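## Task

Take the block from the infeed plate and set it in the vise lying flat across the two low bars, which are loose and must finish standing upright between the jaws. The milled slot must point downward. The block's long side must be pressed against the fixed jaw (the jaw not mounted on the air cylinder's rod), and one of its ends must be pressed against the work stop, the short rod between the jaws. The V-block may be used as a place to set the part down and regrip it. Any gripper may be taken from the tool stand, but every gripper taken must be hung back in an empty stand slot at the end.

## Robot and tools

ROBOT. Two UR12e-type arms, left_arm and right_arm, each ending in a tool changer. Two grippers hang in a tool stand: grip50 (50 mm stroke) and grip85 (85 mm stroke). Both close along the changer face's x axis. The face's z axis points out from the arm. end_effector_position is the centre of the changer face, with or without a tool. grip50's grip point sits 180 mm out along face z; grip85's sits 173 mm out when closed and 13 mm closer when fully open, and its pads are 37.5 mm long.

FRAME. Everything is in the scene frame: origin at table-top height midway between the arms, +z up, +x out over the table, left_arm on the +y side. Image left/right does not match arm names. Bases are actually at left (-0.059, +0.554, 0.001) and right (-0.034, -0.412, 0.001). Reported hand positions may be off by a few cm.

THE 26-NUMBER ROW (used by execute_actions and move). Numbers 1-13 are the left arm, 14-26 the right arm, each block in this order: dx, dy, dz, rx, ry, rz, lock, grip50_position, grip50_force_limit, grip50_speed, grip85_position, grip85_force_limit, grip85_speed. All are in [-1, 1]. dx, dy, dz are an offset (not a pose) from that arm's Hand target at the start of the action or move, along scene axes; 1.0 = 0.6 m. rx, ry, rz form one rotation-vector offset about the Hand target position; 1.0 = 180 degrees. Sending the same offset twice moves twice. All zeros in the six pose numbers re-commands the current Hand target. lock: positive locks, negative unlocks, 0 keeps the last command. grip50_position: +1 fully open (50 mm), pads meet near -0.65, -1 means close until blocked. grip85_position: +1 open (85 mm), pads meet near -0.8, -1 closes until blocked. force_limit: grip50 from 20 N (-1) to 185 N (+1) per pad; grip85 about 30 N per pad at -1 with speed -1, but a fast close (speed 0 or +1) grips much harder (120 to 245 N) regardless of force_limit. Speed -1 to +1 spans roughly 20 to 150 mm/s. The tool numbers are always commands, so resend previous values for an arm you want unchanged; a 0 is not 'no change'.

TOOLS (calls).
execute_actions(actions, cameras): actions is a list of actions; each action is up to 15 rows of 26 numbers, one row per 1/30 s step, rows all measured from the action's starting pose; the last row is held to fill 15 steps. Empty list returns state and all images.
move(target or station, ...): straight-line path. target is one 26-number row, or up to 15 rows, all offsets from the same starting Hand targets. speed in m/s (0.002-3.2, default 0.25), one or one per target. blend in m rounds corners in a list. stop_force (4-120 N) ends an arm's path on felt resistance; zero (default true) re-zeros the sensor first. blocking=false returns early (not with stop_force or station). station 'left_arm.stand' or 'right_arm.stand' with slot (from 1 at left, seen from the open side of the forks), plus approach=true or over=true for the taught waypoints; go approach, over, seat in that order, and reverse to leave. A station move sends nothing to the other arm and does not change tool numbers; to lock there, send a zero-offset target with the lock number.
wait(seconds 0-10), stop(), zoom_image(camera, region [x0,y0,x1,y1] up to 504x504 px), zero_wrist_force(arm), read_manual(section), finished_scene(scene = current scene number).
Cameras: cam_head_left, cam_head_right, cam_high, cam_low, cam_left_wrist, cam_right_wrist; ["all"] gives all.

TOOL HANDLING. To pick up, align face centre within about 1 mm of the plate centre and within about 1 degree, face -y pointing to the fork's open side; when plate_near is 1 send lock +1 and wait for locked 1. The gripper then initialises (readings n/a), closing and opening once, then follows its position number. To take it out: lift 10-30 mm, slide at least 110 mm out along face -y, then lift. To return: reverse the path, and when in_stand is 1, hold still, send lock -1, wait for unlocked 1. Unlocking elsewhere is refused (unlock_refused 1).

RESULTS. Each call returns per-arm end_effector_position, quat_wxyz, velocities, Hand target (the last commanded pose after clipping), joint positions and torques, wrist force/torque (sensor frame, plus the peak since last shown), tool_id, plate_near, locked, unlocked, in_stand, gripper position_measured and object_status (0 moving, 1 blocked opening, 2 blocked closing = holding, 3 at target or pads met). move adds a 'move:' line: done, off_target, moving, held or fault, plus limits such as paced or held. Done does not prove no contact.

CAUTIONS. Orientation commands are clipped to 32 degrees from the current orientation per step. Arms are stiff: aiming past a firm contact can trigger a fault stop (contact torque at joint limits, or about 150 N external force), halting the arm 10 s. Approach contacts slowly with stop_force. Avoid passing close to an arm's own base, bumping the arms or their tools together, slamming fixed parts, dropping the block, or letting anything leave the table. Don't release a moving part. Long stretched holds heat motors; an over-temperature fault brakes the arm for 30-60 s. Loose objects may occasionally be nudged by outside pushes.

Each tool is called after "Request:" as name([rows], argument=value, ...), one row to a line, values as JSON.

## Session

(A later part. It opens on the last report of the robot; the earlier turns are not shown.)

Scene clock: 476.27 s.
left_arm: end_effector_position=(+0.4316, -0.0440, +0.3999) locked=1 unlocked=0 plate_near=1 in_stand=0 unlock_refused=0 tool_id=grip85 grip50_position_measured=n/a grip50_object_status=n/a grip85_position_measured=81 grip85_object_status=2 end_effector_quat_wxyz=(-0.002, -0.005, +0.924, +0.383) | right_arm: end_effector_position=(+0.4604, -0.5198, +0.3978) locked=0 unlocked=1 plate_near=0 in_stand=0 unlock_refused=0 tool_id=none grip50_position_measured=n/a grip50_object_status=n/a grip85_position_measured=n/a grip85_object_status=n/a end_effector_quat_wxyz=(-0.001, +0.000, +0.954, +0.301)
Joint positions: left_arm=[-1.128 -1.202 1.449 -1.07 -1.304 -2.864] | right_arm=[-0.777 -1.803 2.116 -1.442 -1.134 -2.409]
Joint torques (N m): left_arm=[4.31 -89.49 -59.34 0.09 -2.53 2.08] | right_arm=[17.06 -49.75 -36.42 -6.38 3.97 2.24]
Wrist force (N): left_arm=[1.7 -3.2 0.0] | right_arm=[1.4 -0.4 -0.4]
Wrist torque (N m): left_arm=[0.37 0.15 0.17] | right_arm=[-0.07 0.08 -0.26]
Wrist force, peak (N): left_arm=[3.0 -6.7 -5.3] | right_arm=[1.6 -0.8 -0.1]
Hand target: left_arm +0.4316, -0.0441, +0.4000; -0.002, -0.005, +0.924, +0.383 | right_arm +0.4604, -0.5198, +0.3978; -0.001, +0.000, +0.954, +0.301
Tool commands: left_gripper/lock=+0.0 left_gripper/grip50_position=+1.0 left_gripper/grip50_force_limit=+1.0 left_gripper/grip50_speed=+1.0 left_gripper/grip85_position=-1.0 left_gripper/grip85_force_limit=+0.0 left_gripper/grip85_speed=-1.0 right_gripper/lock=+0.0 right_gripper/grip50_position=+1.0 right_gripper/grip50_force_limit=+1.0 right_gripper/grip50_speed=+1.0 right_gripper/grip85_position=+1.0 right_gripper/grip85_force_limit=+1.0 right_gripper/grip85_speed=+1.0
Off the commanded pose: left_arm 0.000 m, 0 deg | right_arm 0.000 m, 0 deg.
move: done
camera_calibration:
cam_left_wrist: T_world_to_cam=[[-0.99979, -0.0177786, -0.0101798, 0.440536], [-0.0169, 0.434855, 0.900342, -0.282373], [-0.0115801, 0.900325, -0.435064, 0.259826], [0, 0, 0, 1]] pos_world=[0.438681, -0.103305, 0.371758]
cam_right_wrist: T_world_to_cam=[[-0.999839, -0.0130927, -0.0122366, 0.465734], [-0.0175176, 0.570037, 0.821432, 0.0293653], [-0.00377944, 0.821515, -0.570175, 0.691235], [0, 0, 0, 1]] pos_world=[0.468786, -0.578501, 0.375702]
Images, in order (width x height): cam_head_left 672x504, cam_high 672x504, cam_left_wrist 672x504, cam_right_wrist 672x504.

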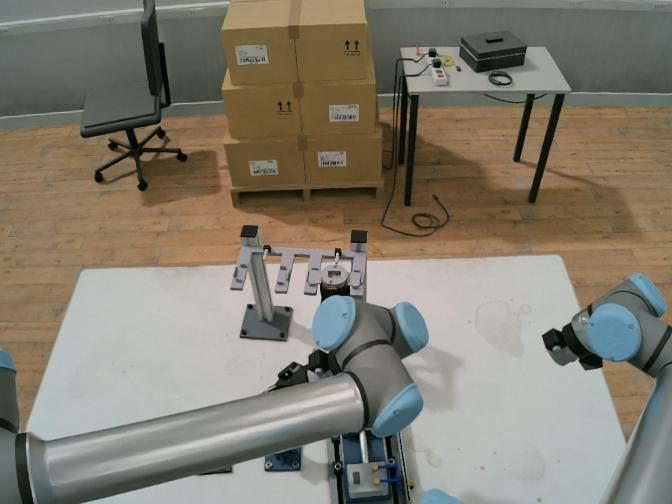

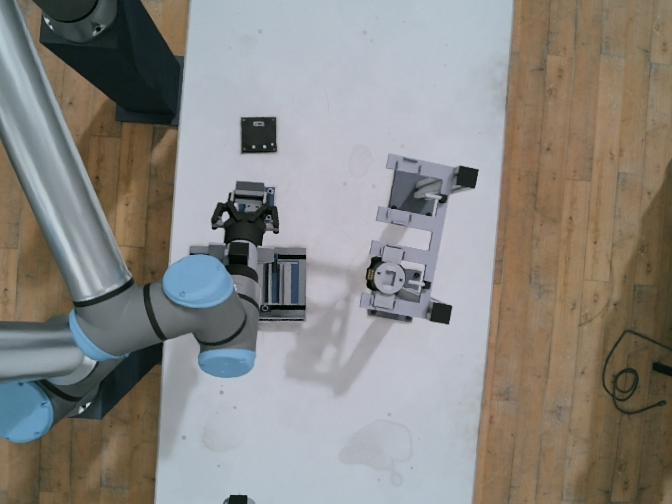

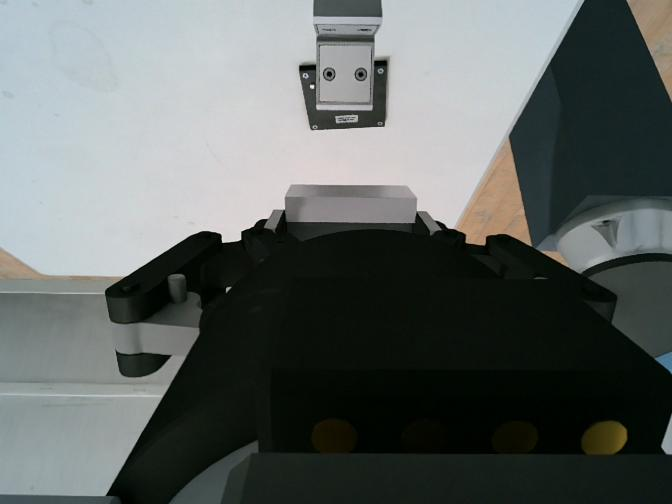

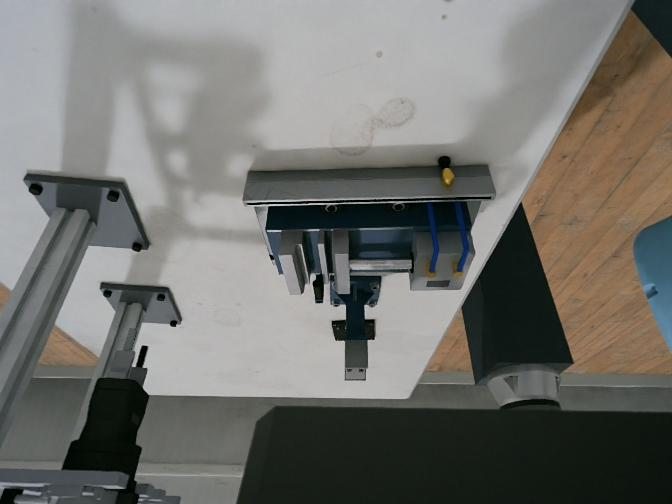

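Request:
zoom_image(camera="cam_left_wrist", region=[290, 0, 410, 140])

Scaled by 3.600 from the camera's 672x504 image, which has a finer 960x720 frame.

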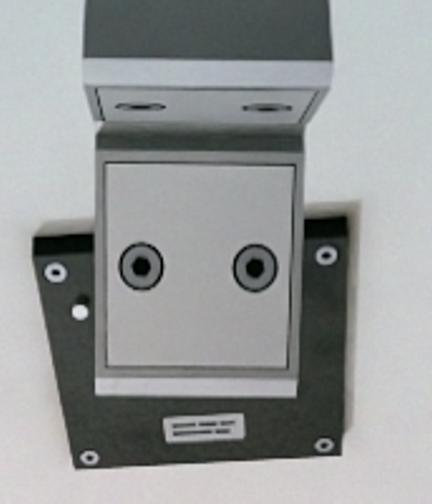

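Request:
move(target=[0.0025, -0.0088, -0.1655, 0, 0, 0, 1, 1, 1, 1, -1, 0, -1, 0, 0, 0, 0, 0, 0, 0, 1, 1, 1, 1, 1, 1], speed=0.08, stop_force=15, cameras=["cam_left_wrist", "cam_high", "cam_low"])

Request:
zoom_image(camera="cam_left_wrist", region=[250, 70, 450, 250])

Request:
zoom_image(camera="cam_high", region=[200, 150, 320, 280])

Scene clock: 544.57 s.
left_arm: end_effector_position=(+0.4331, -0.0493, +0.3007) locked=1 unlocked=0 plate_near=1 in_stand=0 unlock_refused=0 tool_id=grip85 grip50_position_measured=n/a grip50_object_status=n/a grip85_position_measured=81 grip85_object_status=2 end_effector_quat_wxyz=(-0.002, -0.005, +0.924, +0.383) | right_arm: end_effector_position=(+0.4604, -0.5198, +0.3978) locked=0 unlocked=1 plate_near=0 in_stand=0 unlock_refused=0 tool_id=none grip50_position_measured=n/a grip50_object_status=n/a grip85_position_measured=n/a grip85_object_status=n/a end_effector_quat_wxyz=(-0.001, +0.000, +0.954, +0.301)
Joint positions: left_arm=[-1.129 -1.142 1.545 -1.226 -1.305 -2.865] | right_arm=[-0.777 -1.803 2.116 -1.442 -1.134 -2.409]
Joint torques (N m): left_arm=[-5.62 -111.02 -56.79 4.42 -0.63 -1.32] | right_arm=[16.99 -50.3 -36.82 -6.23 4.04 2.26]
Wrist force (N): left_arm=[1.7 -3.1 0.1] | right_arm=[1.2 -0.4 -0.3]
Wrist torque (N m): left_arm=[0.36 0.14 0.26] | right_arm=[-0.06 0.09 -0.25]
Wrist force, peak (N): left_arm=[1.7 -5.3 2.6] | right_arm=[1.8 -0.7 -0.2]
Hand target: left_arm +0.4331, -0.0493, +0.3007; -0.002, -0.005, +0.924, +0.383 | right_arm +0.4604, -0.5198, +0.3978; -0.001, +0.000, +0.954, +0.301
Tool commands: left_gripper/lock=+0.0 left_gripper/grip50_position=+1.0 left_gripper/grip50_force_limit=+1.0 left_gripper/grip50_speed=+1.0 left_gripper/grip85_position=-1.0 left_gripper/grip85_force_limit=+0.0 left_gripper/grip85_speed=-1.0 right_gripper/lock=+0.0 right_gripper/grip50_position=+1.0 right_gripper/grip50_force_limit=+1.0 right_gripper/grip50_speed=+1.0 right_gripper/grip85_position=+1.0 right_gripper/grip85_force_limit=+1.0 right_gripper/grip85_speed=+1.0
Off the commanded pose: left_arm 0.000 m, 0 deg | right_arm 0.000 m, 0 deg.
move: done
camera_calibration:
cam_left_wrist: T_world_to_cam=[[-0.999791, -0.0178251, -0.0100458, 0.44089], [-0.0167995, 0.434856, 0.900344, -0.190683], [-0.0116802, 0.900324, -0.435064, 0.221458], [0, 0, 0, 1]] pos_world=[0.440181, -0.108605, 0.272458]
Images, in order (width x height): cam_high 672x504, cam_low 672x504, cam_left_wrist 672x504.

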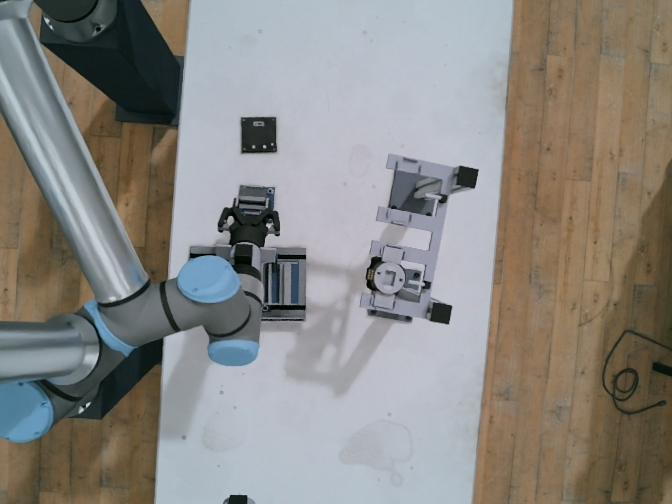

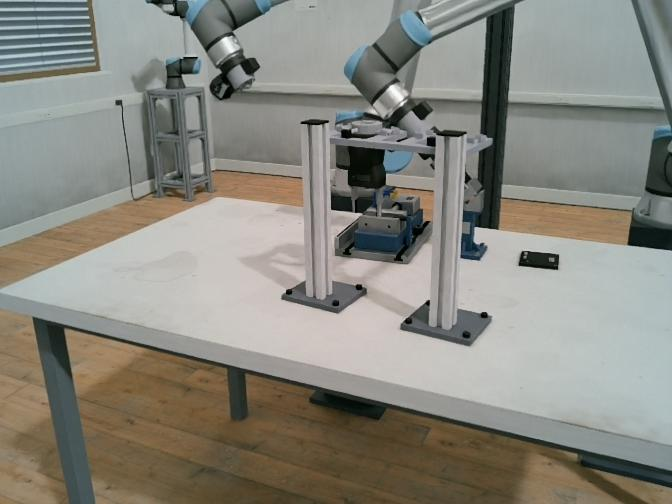

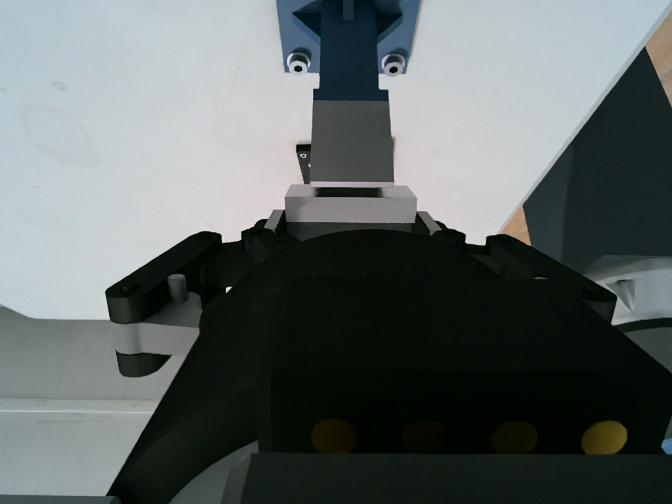

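Scaled by 2.520 from the camera's 672x504 image, which has a finer 960x720 frame.

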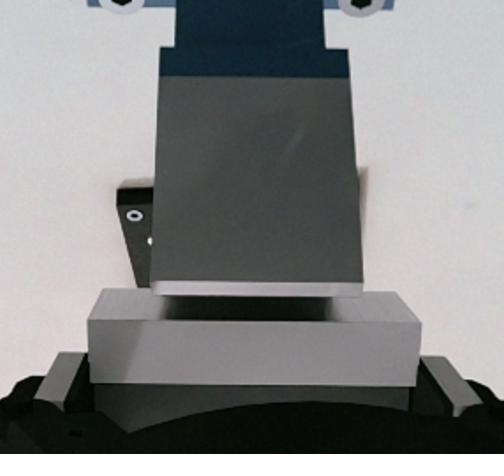

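Scaled by 3.877 from the camera's 672x504 image, which has a finer 960x720 frame.

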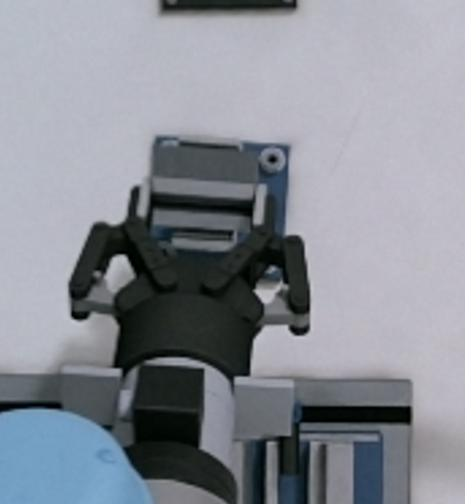

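Request:
move(target=[0, 0.0177, -0.0177, 0, 0, 0, 1, 1, 1, 1, -1, 0, -1, 0, 0, 0, 0, 0, 0, 0, 1, 1, 1, 1, 1, 1], speed=0.01, stop_force=8, cameras=["cam_left_wrist"])

Scene clock: 551.07 s.
left_arm: end_effector_position=(+0.4331, -0.0446, +0.2959) locked=1 unlocked=0 plate_near=1 in_stand=0 unlock_refused=0 tool_id=grip85 grip50_position_measured=n/a grip50_object_status=n/a grip85_position_measured=81 grip85_object_status=2 end_effector_quat_wxyz=(-0.002, -0.005, +0.924, +0.383) | right_arm: end_effector_position=(+0.4604, -0.5198, +0.3978) locked=0 unlocked=1 plate_near=0 in_stand=0 unlock_refused=0 tool_id=none grip50_position_measured=n/a grip50_object_status=n/a grip85_position_measured=n/a grip85_object_status=n/a end_effector_quat_wxyz=(-0.001, +0.000, +0.954, +0.301)
Joint positions: left_arm=[-1.127 -1.145 1.559 -1.237 -1.303 -2.863] | right_arm=[-0.777 -1.803 2.116 -1.442 -1.134 -2.409]
Joint torques (N m): left_arm=[-9.27 -86.8 -57.12 3.96 -0.28 -2.65] | right_arm=[17.42 -51.42 -36.7 -6.26 3.99 2.37]
Wrist force (N): left_arm=[1.8 -3.0 0.1] | right_arm=[1.4 -0.4 0.1]
Wrist torque (N m): left_arm=[0.35 0.14 0.06] | right_arm=[-0.06 0.07 -0.25]
Wrist force, peak (N): left_arm=[4.5 -0.2 -18.3] | right_arm=[1.8 -0.4 -0.5]
Hand target: left_arm +0.4331, -0.0446, +0.2959; -0.002, -0.005, +0.924, +0.383 (not the last commanded pose) | right_arm +0.4604, -0.5198, +0.3978; -0.001, +0.000, +0.954, +0.301
Tool commands: left_gripper/lock=+0.0 left_gripper/grip50_position=+1.0 left_gripper/grip50_force_limit=+1.0 left_gripper/grip50_speed=+1.0 left_gripper/grip85_position=-1.0 left_gripper/grip85_force_limit=+0.0 left_gripper/grip85_speed=-1.0 right_gripper/lock=+0.0 right_gripper/grip50_position=+1.0 right_gripper/grip50_force_limit=+1.0 right_gripper/grip50_speed=+1.0 right_gripper/grip85_position=+1.0 right_gripper/grip85_force_limit=+1.0 right_gripper/grip85_speed=+1.0
Off the commanded pose: left_arm 0.008 m, 0 deg | right_arm 0.000 m, 0 deg.
move: contact (left_arm)
camera_calibration:
cam_left_wrist: T_world_to_cam=[[-0.999792, -0.017735, -0.0100911, 0.440948], [-0.0168, 0.434776, 0.900382, -0.188513], [-0.0115809, 0.900364, -0.434983, 0.21512], [0, 0, 0, 1]] pos_world=[0.44018, -0.103905, 0.267757]
Images, in order (width x height): cam_left_wrist 672x504.

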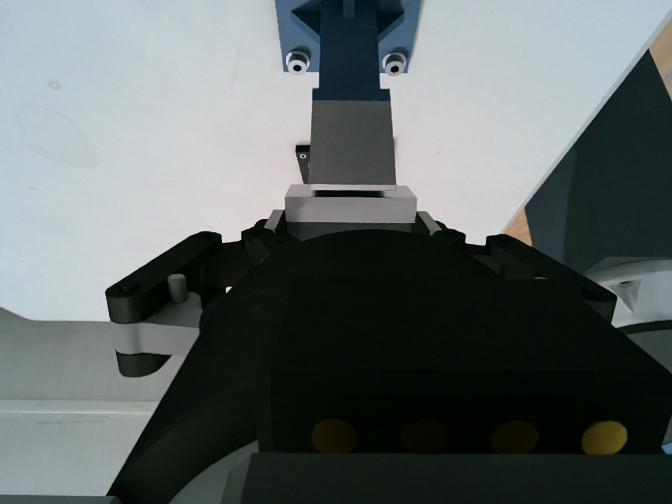

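Request:
move(target=[0, -0.0147, -0.0136, 0, 0, 0, 1, 1, 1, 1, -1, 0, -1, 0, 0, 0, 0, 0, 0, 0, 1, 1, 1, 1, 1, 1], speed=0.01, stop_force=8, cameras=["cam_left_wrist"])

Scene clock: 555.80 s.
left_arm: end_effector_position=(+0.4331, -0.0488, +0.2920) locked=1 unlocked=0 plate_near=1 in_stand=0 unlock_refused=0 tool_id=grip85 grip50_position_measured=n/a grip50_object_status=n/a grip85_position_measured=81 grip85_object_status=2 end_effector_quat_wxyz=(-0.002, -0.005, +0.924, +0.383) | right_arm: end_effector_position=(+0.4604, -0.5198, +0.3978) locked=0 unlocked=1 plate_near=0 in_stand=0 unlock_refused=0 tool_id=none grip50_position_measured=n/a grip50_object_status=n/a grip85_position_measured=n/a grip85_object_status=n/a end_effector_quat_wxyz=(-0.001, +0.000, +0.954, +0.301)
Joint positions: left_arm=[-1.128 -1.137 1.555 -1.241 -1.305 -2.865] | right_arm=[-0.777 -1.803 2.116 -1.442 -1.134 -2.409]
Joint torques (N m): left_arm=[2.34 -107.54 -43.46 -1.24 2.47 1.52] | right_arm=[16.58 -50.2 -36.76 -6.16 4.19 2.41]
Wrist force (N): left_arm=[-0.5 5.7 1.4] | right_arm=[1.6 -0.4 0.0]
Wrist torque (N m): left_arm=[-1.15 -0.22 0.18] | right_arm=[-0.06 0.06 -0.26]
Wrist force, peak (N): left_arm=[3.7 22.9 -2.8] | right_arm=[1.9 -0.5 -0.2]
Hand target: left_arm +0.4331, -0.0488, +0.2920; -0.002, -0.005, +0.924, +0.383 (not the last commanded pose) | right_arm +0.4604, -0.5198, +0.3978; -0.001, +0.000, +0.954, +0.301
Tool commands: left_gripper/lock=+0.0 left_gripper/grip50_position=+1.0 left_gripper/grip50_force_limit=+1.0 left_gripper/grip50_speed=+1.0 left_gripper/grip85_position=-1.0 left_gripper/grip85_force_limit=+0.0 left_gripper/grip85_speed=-1.0 right_gripper/lock=+0.0 right_gripper/grip50_position=+1.0 right_gripper/grip50_force_limit=+1.0 right_gripper/grip50_speed=+1.0 right_gripper/grip85_position=+1.0 right_gripper/grip85_force_limit=+1.0 right_gripper/grip85_speed=+1.0
Off the commanded pose: left_arm 0.006 m, 0 deg | right_arm 0.000 m, 0 deg.
move: contact (left_arm)
camera_calibration:
cam_left_wrist: T_world_to_cam=[[-0.999791, -0.0178253, -0.0100464, 0.440813], [-0.0168002, 0.434856, 0.900344, -0.183158], [-0.0116802, 0.900324, -0.435064, 0.217266], [0, 0, 0, 1]] pos_world=[0.440181, -0.108105, 0.263858]
Images, in order (width x height): cam_left_wrist 672x504.

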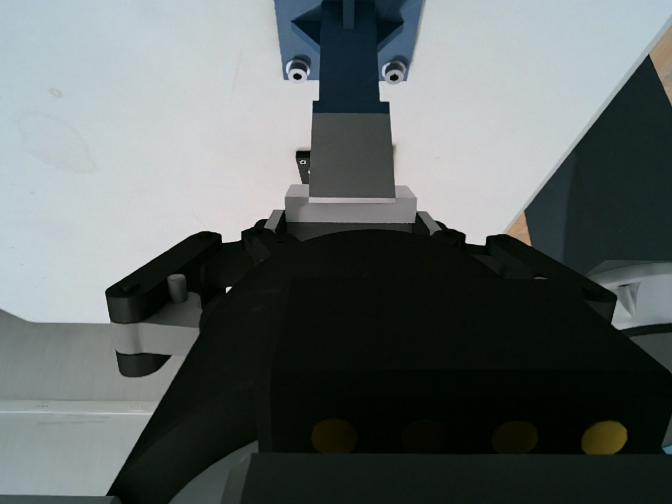

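Request:
execute_actions([
  [[0,0,0,0,0,0,1,1,1,1,0.6,0,-1,0,0,0,0,0,0,0,1,1,1,1,1,1]],
  [[0,0,0,0,0,0,1,1,1,1,0.6,0,-1,0,0,0,0,0,0,0,1,1,1,1,1,1]],
  [[0,0,0,0,0,0,1,1,1,1,0.6,0,-1,0,0,0,0,0,0,0,1,1,1,1,1,1]],
], cameras=["cam_left_wrist"])

Request:
zoom_image(camera="cam_left_wrist", region=[250, 110, 450, 250])

Scene clock: 564.30 s.
left_arm: end_effector_position=(+0.4331, -0.0488, +0.2920) locked=1 unlocked=0 plate_near=1 in_stand=0 unlock_refused=0 tool_id=grip85 grip50_position_measured=n/a grip50_object_status=n/a grip85_position_measured=53 grip85_object_status=3 end_effector_quat_wxyz=(-0.002, -0.005, +0.924, +0.383) | right_arm: end_effector_position=(+0.4604, -0.5198, +0.3978) locked=0 unlocked=1 plate_near=0 in_stand=0 unlock_refused=0 tool_id=none grip50_position_measured=n/a grip50_object_status=n/a grip85_position_measured=n/a grip85_object_status=n/a end_effector_quat_wxyz=(-0.001, +0.000, +0.954, +0.301)
Joint positions: left_arm=[-1.128 -1.137 1.555 -1.241 -1.304 -2.865] | right_arm=[-0.777 -1.803 2.116 -1.442 -1.134 -2.409]
Joint torques (N m): left_arm=[-0.8 -106.26 -55.19 -0.81 3.71 2.09] | right_arm=[16.94 -51.01 -37.21 -6.2 4.25 2.17]
Wrist force (N): left_arm=[0.7 -1.7 -0.8] | right_arm=[1.4 -0.4 -0.1]
Wrist torque (N m): left_arm=[0.16 0.21 0.38] | right_arm=[-0.06 0.08 -0.26]
Wrist force, peak (N): left_arm=[0.5 5.3 2.8] | right_arm=[1.8 -0.8 -0.3]
Hand target: left_arm +0.4331, -0.0488, +0.2920; -0.002, -0.005, +0.924, +0.383 | right_arm +0.4604, -0.5198, +0.3978; -0.001, +0.000, +0.954, +0.301
Tool commands: left_gripper/lock=+0.0 left_gripper/grip50_position=+1.0 left_gripper/grip50_force_limit=+1.0 left_gripper/grip50_speed=+1.0 left_gripper/grip85_position=+0.6 left_gripper/grip85_force_limit=+0.0 left_gripper/grip85_speed=-1.0 right_gripper/lock=+0.0 right_gripper/grip50_position=+1.0 right_gripper/grip50_force_limit=+1.0 right_gripper/grip50_speed=+1.0 right_gripper/grip85_position=+1.0 right_gripper/grip85_force_limit=+1.0 right_gripper/grip85_speed=+1.0
Off the commanded pose: left_arm 0.000 m, 0 deg | right_arm 0.000 m, 0 deg.
camera_calibration:
cam_left_wrist: T_world_to_cam=[[-0.999791, -0.0178251, -0.0100477, 0.440815], [-0.0168002, 0.434774, 0.900383, -0.18322], [-0.0116809, 0.900363, -0.434983, 0.217159], [0, 0, 0, 1]] pos_world=[0.440181, -0.108005, 0.263857]
Images, in order (width x height): cam_left_wrist 672x504.

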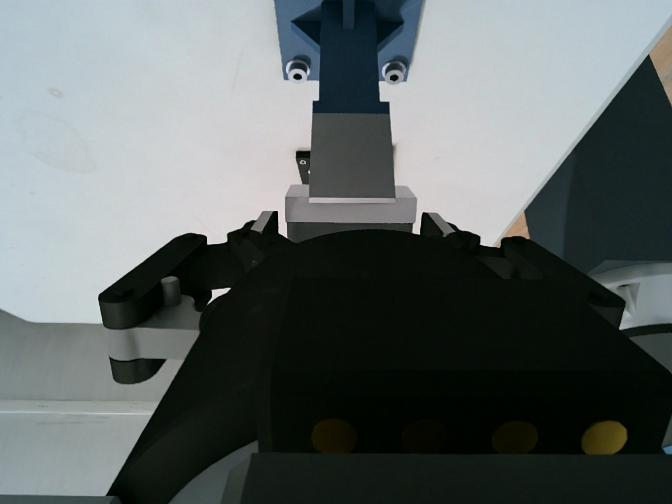

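Scaled by 2.520 from the camera's 672x504 image, which has a finer 960x720 frame.

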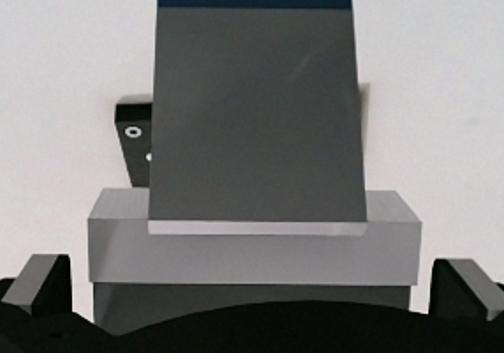

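Request:
move([
  [0, -0.1178, 0.1178, 0, 0, 0, 1, 1, 1, 1, 0.6, 0, -1, 0, 0, 0, 0, 0, 0, 0, 1, 1, 1, 1, 1, 1],
  [0, 0.198, 0.3467, -0.25, -0.003, 0, 1, 1, 1, 1, 0.6, 0, -1, 0, 0, 0, 0, 0, 0, 0, 1, 1, 1, 1, 1, 1],
  [-0.0025, 0.5155, 0.0823, -0.5, -0.0061, 0, 1, 1, 1, 1, 0.6, 0, -1, 0, 0, 0, 0, 0, 0, 0, 1, 1, 1, 1, 1, 1],
], speed=[0.1, 0.3, 0.25], blend=[0.02, 0.08, 0], cameras=["cam_high", "cam_left_wrist", "cam_head_left"])

Request:
zoom_image(camera="cam_left_wrist", region=[250, 100, 450, 250])

Scene clock: 597.93 s.
left_arm: end_effector_position=(+0.4316, +0.2605, +0.3414) locked=1 unlocked=0 plate_near=1 in_stand=0 unlock_refused=0 tool_id=grip85 grip50_position_measured=n/a grip50_object_status=n/a grip85_position_measured=53 grip85_object_status=3 end_effector_quat_wxyz=(+0.003, -0.005, +0.924, -0.383) | right_arm: end_effector_position=(+0.4604, -0.5198, +0.3978) locked=0 unlocked=1 plate_near=0 in_stand=0 unlock_refused=0 tool_id=none grip50_position_measured=n/a grip50_object_status=n/a grip85_position_measured=n/a grip85_object_status=n/a end_effector_quat_wxyz=(-0.001, +0.000, +0.954, +0.301)
Joint positions: left_arm=[-0.615 -1.639 2.373 -2.865 -2.155 -2.418] | right_arm=[-0.777 -1.803 2.116 -1.442 -1.134 -2.409]
Joint torques (N m): left_arm=[7.71 -49.78 -44.77 -10.33 -2.98 -3.34] | right_arm=[15.93 -49.06 -36.74 -5.88 3.95 2.21]
Wrist force (N): left_arm=[0.4 2.3 -1.1] | right_arm=[1.2 -0.5 -0.2]
Wrist torque (N m): left_arm=[0.05 0.19 0.26] | right_arm=[-0.07 0.09 -0.25]
Wrist force, peak (N): left_arm=[0.4 8.4 -2.3] | right_arm=[1.7 -0.6 -0.4]
Hand target: left_arm +0.4316, +0.2605, +0.3414; +0.003, -0.005, +0.924, -0.383 | right_arm +0.4604, -0.5198, +0.3978; -0.001, +0.000, +0.954, +0.301
Tool commands: left_gripper/lock=+0.0 left_gripper/grip50_position=+1.0 left_gripper/grip50_force_limit=+1.0 left_gripper/grip50_speed=+1.0 left_gripper/grip85_position=+0.6 left_gripper/grip85_force_limit=+0.0 left_gripper/grip85_speed=-1.0 right_gripper/lock=+0.0 right_gripper/grip50_position=+1.0 right_gripper/grip50_force_limit=+1.0 right_gripper/grip50_speed=+1.0 right_gripper/grip85_position=+1.0 right_gripper/grip85_force_limit=+1.0 right_gripper/grip85_speed=+1.0
Off the commanded pose: left_arm 0.000 m, 0 deg | right_arm 0.000 m, 0 deg.
move: done
camera_calibration:
cam_left_wrist: T_world_to_cam=[[-0.999737, -0.022251, 0.00560775, 0.441104], [-0.0224751, 0.900201, -0.434894, -0.0250019], [0.00462873, -0.434906, -0.900464, 0.459915], [0, 0, 0, 1]] pos_world=[0.438297, 0.232341, 0.40079]
Images, in order (width x height): cam_head_left 672x504, cam_high 672x504, cam_left_wrist 672x504.

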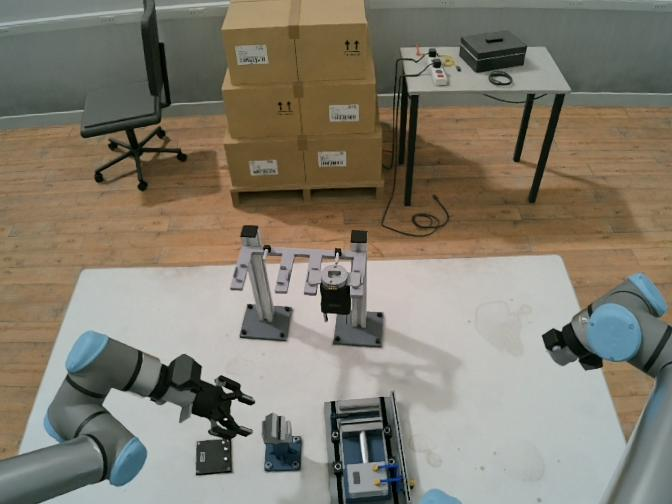

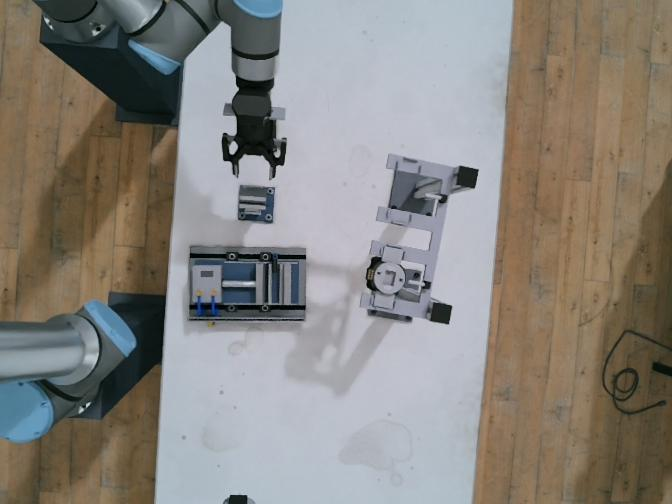

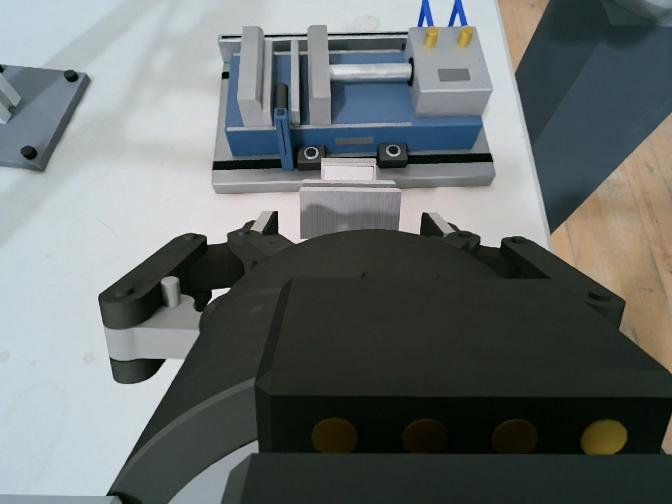

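Scaled by 2.520 from the camera's 672x504 image, which has a finer 960x720 frame.

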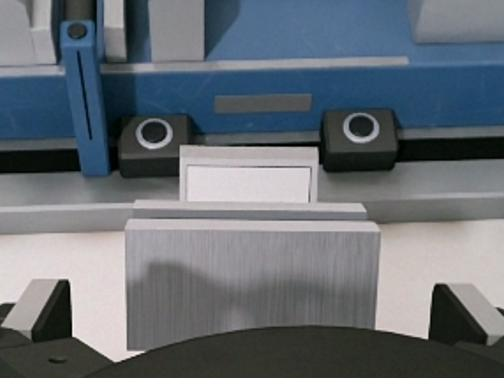

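Request:
move(target=[-0.004, -0.0932, -0.1032, 0, 0, 0, 1, 1, 1, 1, 0.6, 0, -1, 0, 0, 0, 0, 0, 0, 0, 1, 1, 1, 1, 1, 1], speed=0.05, stop_force=12, cameras=["cam_high", "cam_left_wrist"])

Request:
zoom_image(camera="cam_left_wrist", region=[250, 100, 450, 250])

Request:
zoom_image(camera="cam_high", region=[200, 130, 320, 260])

Scene clock: 619.30 s.
left_arm: end_effector_position=(+0.4292, +0.2046, +0.2795) locked=1 unlocked=0 plate_near=1 in_stand=0 unlock_refused=0 tool_id=grip85 grip50_position_measured=n/a grip50_object_status=n/a grip85_position_measured=53 grip85_object_status=3 end_effector_quat_wxyz=(+0.003, -0.005, +0.924, -0.383) | right_arm: end_effector_position=(+0.4604, -0.5198, +0.3978) locked=0 unlocked=1 plate_near=0 in_stand=0 unlock_refused=0 tool_id=none grip50_position_measured=n/a grip50_object_status=n/a grip85_position_measured=n/a grip85_object_status=n/a end_effector_quat_wxyz=(-0.001, +0.000, +0.954, +0.301)
Joint positions: left_arm=[-0.704 -1.488 2.391 -3.08 -2.106 -2.506] | right_arm=[-0.777 -1.803 2.116 -1.442 -1.134 -2.409]
Joint torques (N m): left_arm=[9.48 -65.73 -43.65 -5.3 -7.16 2.25] | right_arm=[16.96 -48.86 -37.45 -5.84 3.9 2.08]
Wrist force (N): left_arm=[1.1 1.7 -1.1] | right_arm=[1.4 -0.6 -0.1]
Wrist torque (N m): left_arm=[0.00 0.10 0.17] | right_arm=[-0.07 0.07 -0.25]
Wrist force, peak (N): left_arm=[0.1 3.0 -3.6] | right_arm=[1.8 -0.3 0.3]
Hand target: left_arm +0.4292, +0.2046, +0.2795; +0.003, -0.005, +0.924, -0.383 | right_arm +0.4604, -0.5198, +0.3978; -0.001, +0.000, +0.954, +0.301
Tool commands: left_gripper/lock=+0.0 left_gripper/grip50_position=+1.0 left_gripper/grip50_force_limit=+1.0 left_gripper/grip50_speed=+1.0 left_gripper/grip85_position=+0.6 left_gripper/grip85_force_limit=+0.0 left_gripper/grip85_speed=-1.0 right_gripper/lock=+0.0 right_gripper/grip50_position=+1.0 right_gripper/grip50_force_limit=+1.0 right_gripper/grip50_speed=+1.0 right_gripper/grip85_position=+1.0 right_gripper/grip85_force_limit=+1.0 right_gripper/grip85_speed=+1.0
Off the commanded pose: left_arm 0.000 m, 0 deg | right_arm 0.000 m, 0 deg.
move: done
camera_calibration:
cam_left_wrist: T_world_to_cam=[[-0.999737, -0.0222487, 0.00560995, 0.437807], [-0.0224733, 0.900143, -0.435015, -0.00160504], [0.00462873, -0.435026, -0.900406, 0.379877], [0, 0, 0, 1]] pos_world=[0.435897, 0.176442, 0.33889]
Images, in order (width x height): cam_high 672x504, cam_left_wrist 672x504.

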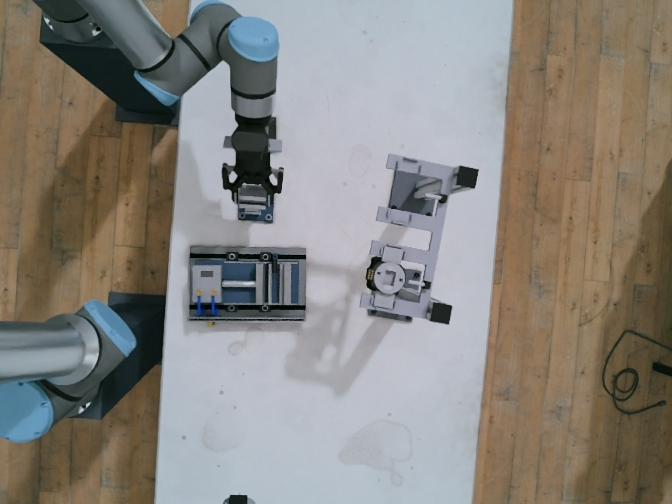

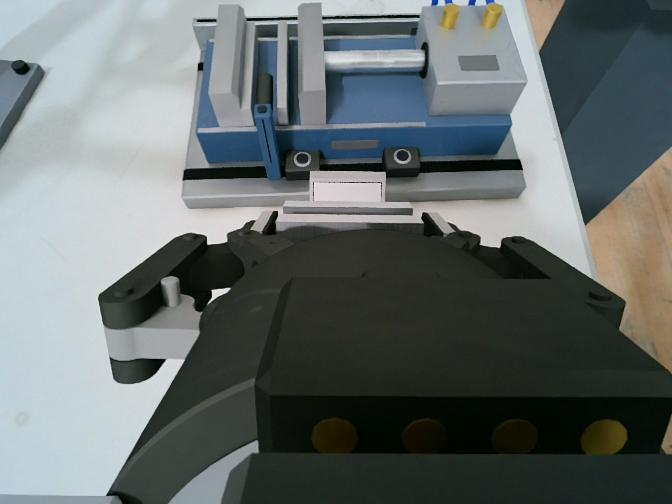

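Scaled by 2.520 from the camera's 672x504 image, which has a finer 960x720 frame.

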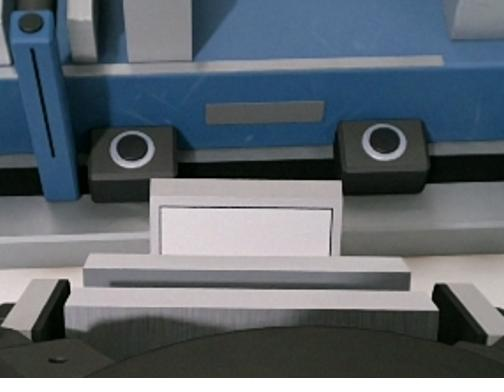

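Scaled by 3.877 from the camera's 672x504 image, which has a finer 960x720 frame.

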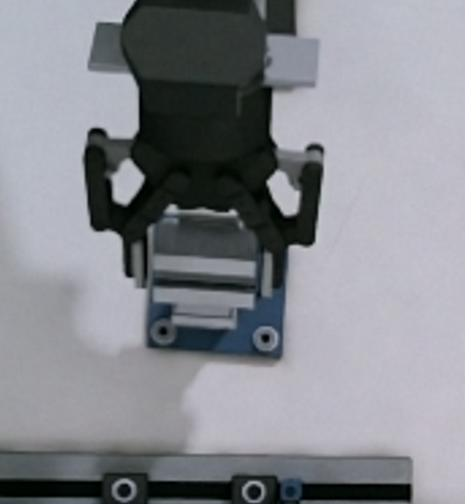

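Request:
execute_actions([
  [[0,0,0,0,0,0,1,1,1,1,-1,0,-1,0,0,0,0,0,0,0,1,1,1,1,1,1]],
  [[0,0,0,0,0,0,1,1,1,1,-1,0,-1,0,0,0,0,0,0,0,1,1,1,1,1,1]],
  [[0,0,0,0,0,0,1,1,1,1,-1,0,-1,0,0,0,0,0,0,0,1,1,1,1,1,1]],
], cameras=["cam_left_wrist"])

Request:
zoom_image(camera="cam_left_wrist", region=[250, 100, 450, 250])

Scene clock: 629.77 s.
left_arm: end_effector_position=(+0.4292, +0.2046, +0.2795) locked=1 unlocked=0 plate_near=1 in_stand=0 unlock_refused=0 tool_id=grip85 grip50_position_measured=n/a grip50_object_status=n/a grip85_position_measured=79 grip85_object_status=2 end_effector_quat_wxyz=(+0.003, -0.005, +0.924, -0.383) | right_arm: end_effector_position=(+0.4604, -0.5198, +0.3978) locked=0 unlocked=1 plate_near=0 in_stand=0 unlock_refused=0 tool_id=none grip50_position_measured=n/a grip50_object_status=n/a grip85_position_measured=n/a grip85_object_status=n/a end_effector_quat_wxyz=(-0.001, +0.000, +0.954, +0.301)
Joint positions: left_arm=[-0.704 -1.488 2.391 -3.08 -2.106 -2.506] | right_arm=[-0.777 -1.803 2.116 -1.442 -1.134 -2.409]
Joint torques (N m): left_arm=[-10.09 -45.29 -45.43 -6.02 1.34 1.31] | right_arm=[16.25 -50.25 -37.32 -5.98 4.1 2.35]
Wrist force (N): left_arm=[7.7 4.5 -19.3] | right_arm=[1.5 -0.3 -0.3]
Wrist torque (N m): left_arm=[-0.43 1.26 0.20] | right_arm=[-0.05 0.07 -0.26]
Wrist force, peak (N): left_arm=[7.8 4.3 -19.6] | right_arm=[1.9 -0.6 -0.2]
Hand target: left_arm +0.4292, +0.2046, +0.2795; +0.003, -0.005, +0.924, -0.383 | right_arm +0.4604, -0.5198, +0.3978; -0.001, +0.000, +0.954, +0.301
Tool commands: left_gripper/lock=+0.0 left_gripper/grip50_position=+1.0 left_gripper/grip50_force_limit=+1.0 left_gripper/grip50_speed=+1.0 left_gripper/grip85_position=-1.0 left_gripper/grip85_force_limit=+0.0 left_gripper/grip85_speed=-1.0 right_gripper/lock=+0.0 right_gripper/grip50_position=+1.0 right_gripper/grip50_force_limit=+1.0 right_gripper/grip50_speed=+1.0 right_gripper/grip85_position=+1.0 right_gripper/grip85_force_limit=+1.0 right_gripper/grip85_speed=+1.0
Off the commanded pose: left_arm 0.000 m, 0 deg | right_arm 0.000 m, 0 deg.
camera_calibration:
cam_left_wrist: T_world_to_cam=[[-0.999737, -0.0222498, 0.00561275, 0.437806], [-0.0224751, 0.900104, -0.435096, -0.00157031], [0.00462874, -0.435107, -0.900367, 0.379879], [0, 0, 0, 1]] pos_world=[0.435897, 0.176442, 0.338889]
Images, in order (width x height): cam_left_wrist 672x504.

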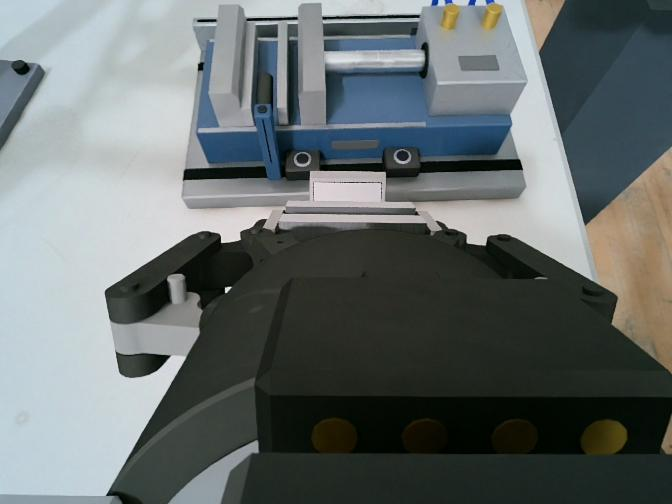

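Scaled by 2.520 from the camera's 672x504 image, which has a finer 960x720 frame.

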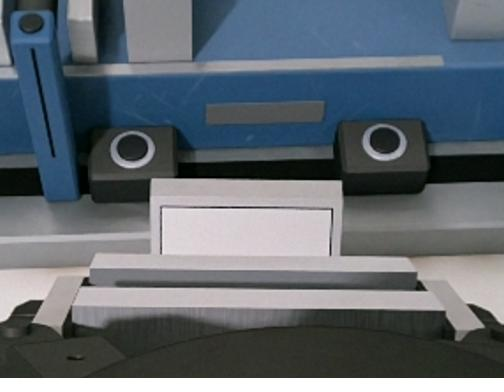

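Request:
move(target=[0, 0, 0.025, 0, 0, 0, 1, 1, 1, 1, -1, 0, -1, 0, 0, 0, 0, 0, 0, 0, 1, 1, 1, 1, 1, 1], speed=0.03, cameras=["cam_left_wrist"])

Request:
zoom_image(camera="cam_left_wrist", region=[250, 100, 450, 250])

Scene clock: 643.63 s.
left_arm: end_effector_position=(+0.4292, +0.2046, +0.2946) locked=1 unlocked=0 plate_near=1 in_stand=0 unlock_refused=0 tool_id=grip85 grip50_position_measured=n/a grip50_object_status=n/a grip85_position_measured=79 grip85_object_status=2 end_effector_quat_wxyz=(+0.003, -0.005, +0.924, -0.383) | right_arm: end_effector_position=(+0.4604, -0.5198, +0.3978) locked=0 unlocked=1 plate_near=0 in_stand=0 unlock_refused=0 tool_id=none grip50_position_measured=n/a grip50_object_status=n/a grip85_position_measured=n/a grip85_object_status=n/a end_effector_quat_wxyz=(-0.001, +0.000, +0.954, +0.301)
Joint positions: left_arm=[-0.704 -1.515 2.38 -3.042 -2.106 -2.506] | right_arm=[-0.777 -1.803 2.116 -1.442 -1.134 -2.409]
Joint torques (N m): left_arm=[-11.82 -43.93 -38.05 -13.82 -4.08 -1.71] | right_arm=[16.62 -50.13 -37.37 -6 4.01 2.17]
Wrist force (N): left_arm=[0.7 3.3 0.3] | right_arm=[1.4 -0.4 0.0]
Wrist torque (N m): left_arm=[-0.17 0.12 0.17] | right_arm=[-0.06 0.07 -0.26]
Wrist force, peak (N): left_arm=[7.8 4.5 -19.7] | right_arm=[1.8 -0.5 -0.4]
Hand target: left_arm +0.4292, +0.2046, +0.2945; +0.003, -0.005, +0.924, -0.383 | right_arm +0.4604, -0.5198, +0.3978; -0.001, +0.000, +0.954, +0.301
Tool commands: left_gripper/lock=+0.0 left_gripper/grip50_position=+1.0 left_gripper/grip50_force_limit=+1.0 left_gripper/grip50_speed=+1.0 left_gripper/grip85_position=-1.0 left_gripper/grip85_force_limit=+0.0 left_gripper/grip85_speed=-1.0 right_gripper/lock=+0.0 right_gripper/grip50_position=+1.0 right_gripper/grip50_force_limit=+1.0 right_gripper/grip50_speed=+1.0 right_gripper/grip85_position=+1.0 right_gripper/grip85_force_limit=+1.0 right_gripper/grip85_speed=+1.0
Off the commanded pose: left_arm 0.000 m, 0 deg | right_arm 0.000 m, 0 deg.
move: done
camera_calibration:
cam_left_wrist: T_world_to_cam=[[-0.999737, -0.0222497, 0.00560937, 0.437723], [-0.0224742, 0.900162, -0.434976, 0.00494715], [0.00462873, -0.434987, -0.900425, 0.393473], [0, 0, 0, 1]] pos_world=[0.435897, 0.176442, 0.35399]
Images, in order (width x height): cam_left_wrist 672x504.

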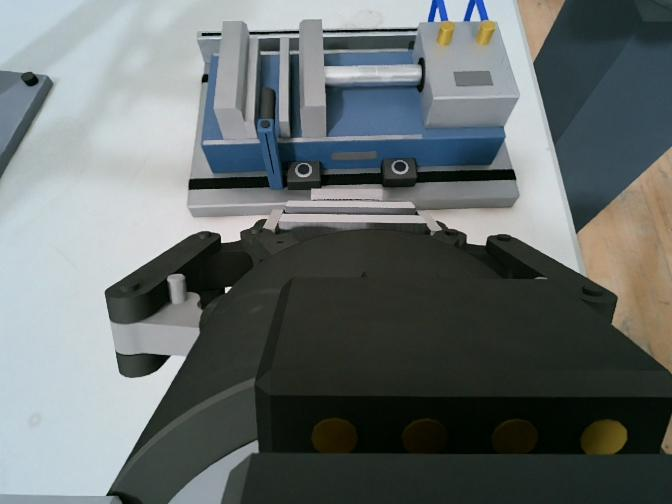

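Scaled by 2.520 from the camera's 672x504 image, which has a finer 960x720 frame.

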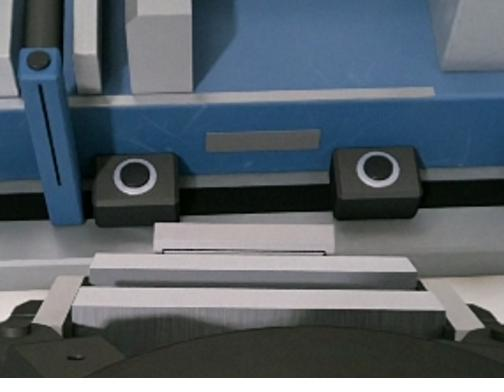

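Request:
move([
  [0, 0, 0.1757, 0, 0, 0, 1, 1, 1, 1, -1, 0, -1, 0, 0, 0, 0, 0, 0, 0, 1, 1, 1, 1, 1, 1],
  [0.0063, -0.2077, 0.2923, 0.25, 0.003, 0, 1, 1, 1, 1, -1, 0, -1, 0, 0, 0, 0, 0, 0, 0, 1, 1, 1, 1, 1, 1],
  [0.0057, -0.4108, 0.0765, 0.5, 0.0061, 0, 1, 1, 1, 1, -1, 0, -1, 0, 0, 0, 0, 0, 0, 0, 1, 1, 1, 1, 1, 1],
], speed=[0.15, 0.25, 0.2], blend=[0.04, 0.06, 0], cameras=["cam_left_wrist", "cam_high"])

Request:
zoom_image(camera="cam_left_wrist", region=[250, 60, 450, 250])

Scene clock: 653.40 s.
left_arm: end_effector_position=(+0.4326, -0.0419, +0.3405) locked=1 unlocked=0 plate_near=1 in_stand=0 unlock_refused=0 tool_id=grip85 grip50_position_measured=n/a grip50_object_status=n/a grip85_position_measured=79 grip85_object_status=2 end_effector_quat_wxyz=(-0.002, -0.005, +0.924, +0.383) | right_arm: end_effector_position=(+0.4604, -0.5198, +0.3978) locked=0 unlocked=1 plate_near=0 in_stand=0 unlock_refused=0 tool_id=none grip50_position_measured=n/a grip50_object_status=n/a grip85_position_measured=n/a grip85_object_status=n/a end_effector_quat_wxyz=(-0.001, +0.000, +0.954, +0.301)
Joint positions: left_arm=[-1.126 -1.176 1.52 -1.168 -1.303 -2.863] | right_arm=[-0.777 -1.803 2.116 -1.442 -1.134 -2.409]
Joint torques (N m): left_arm=[9.28 -96.04 -46.86 -2.28 -2.27 1.78] | right_arm=[15.88 -47.87 -38.12 -6.01 4.07 2.13]
Wrist force (N): left_arm=[0.6 -2.3 0.2] | right_arm=[1.2 -0.5 -0.1]
Wrist torque (N m): left_arm=[0.38 0.24 0.08] | right_arm=[-0.07 0.09 -0.26]
Wrist force, peak (N): left_arm=[1.4 8.0 4.9] | right_arm=[1.8 -0.7 0.1]
Hand target: left_arm +0.4326, -0.0419, +0.3404; -0.002, -0.005, +0.924, +0.383 | right_arm +0.4604, -0.5198, +0.3978; -0.001, +0.000, +0.954, +0.301
Tool commands: left_gripper/lock=+0.0 left_gripper/grip50_position=+1.0 left_gripper/grip50_force_limit=+1.0 left_gripper/grip50_speed=+1.0 left_gripper/grip85_position=-1.0 left_gripper/grip85_force_limit=+0.0 left_gripper/grip85_speed=-1.0 right_gripper/lock=+0.0 right_gripper/grip50_position=+1.0 right_gripper/grip50_force_limit=+1.0 right_gripper/grip50_speed=+1.0 right_gripper/grip85_position=+1.0 right_gripper/grip85_force_limit=+1.0 right_gripper/grip85_speed=+1.0
Off the commanded pose: left_arm 0.000 m, 0 deg | right_arm 0.000 m, 0 deg.
move: done
camera_calibration:
cam_left_wrist: T_world_to_cam=[[-0.999793, -0.0176452, -0.0101331, 0.440967], [-0.0167999, 0.434859, 0.900342, -0.229742], [-0.0114802, 0.900326, -0.435065, 0.232017], [0, 0, 0, 1]] pos_world=[0.43968, -0.101205, 0.312258]
Images, in order (width x height): cam_high 672x504, cam_left_wrist 672x504.

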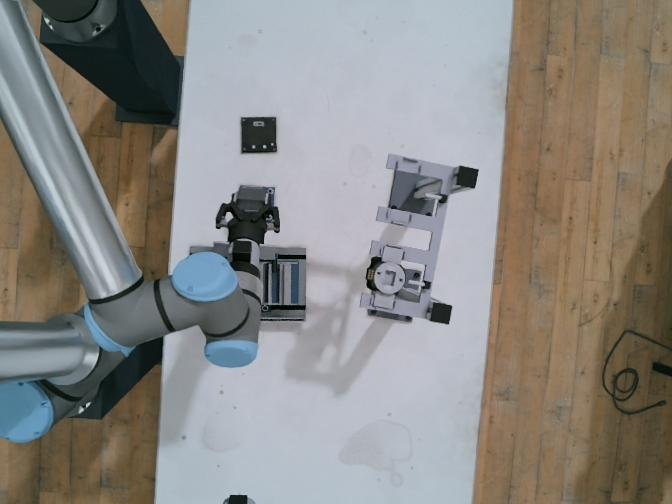

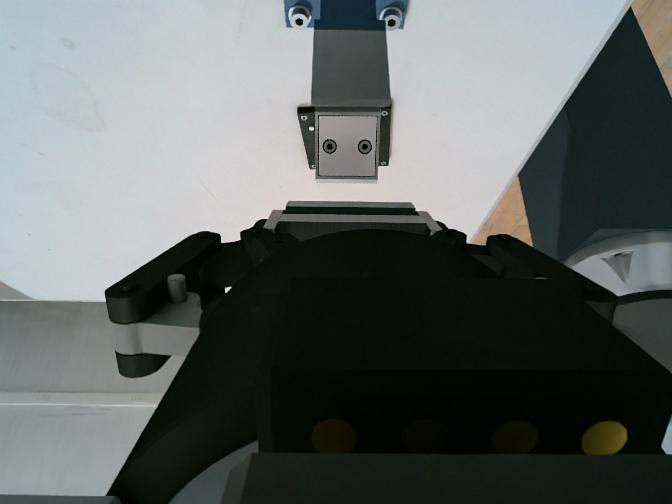

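Scaled by 2.520 from the camera's 672x504 image, which has a finer 960x720 frame.

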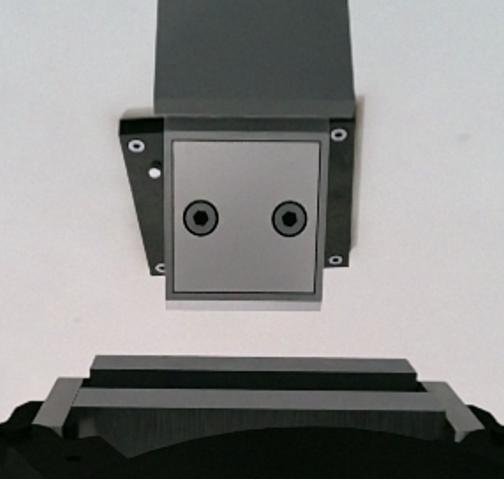

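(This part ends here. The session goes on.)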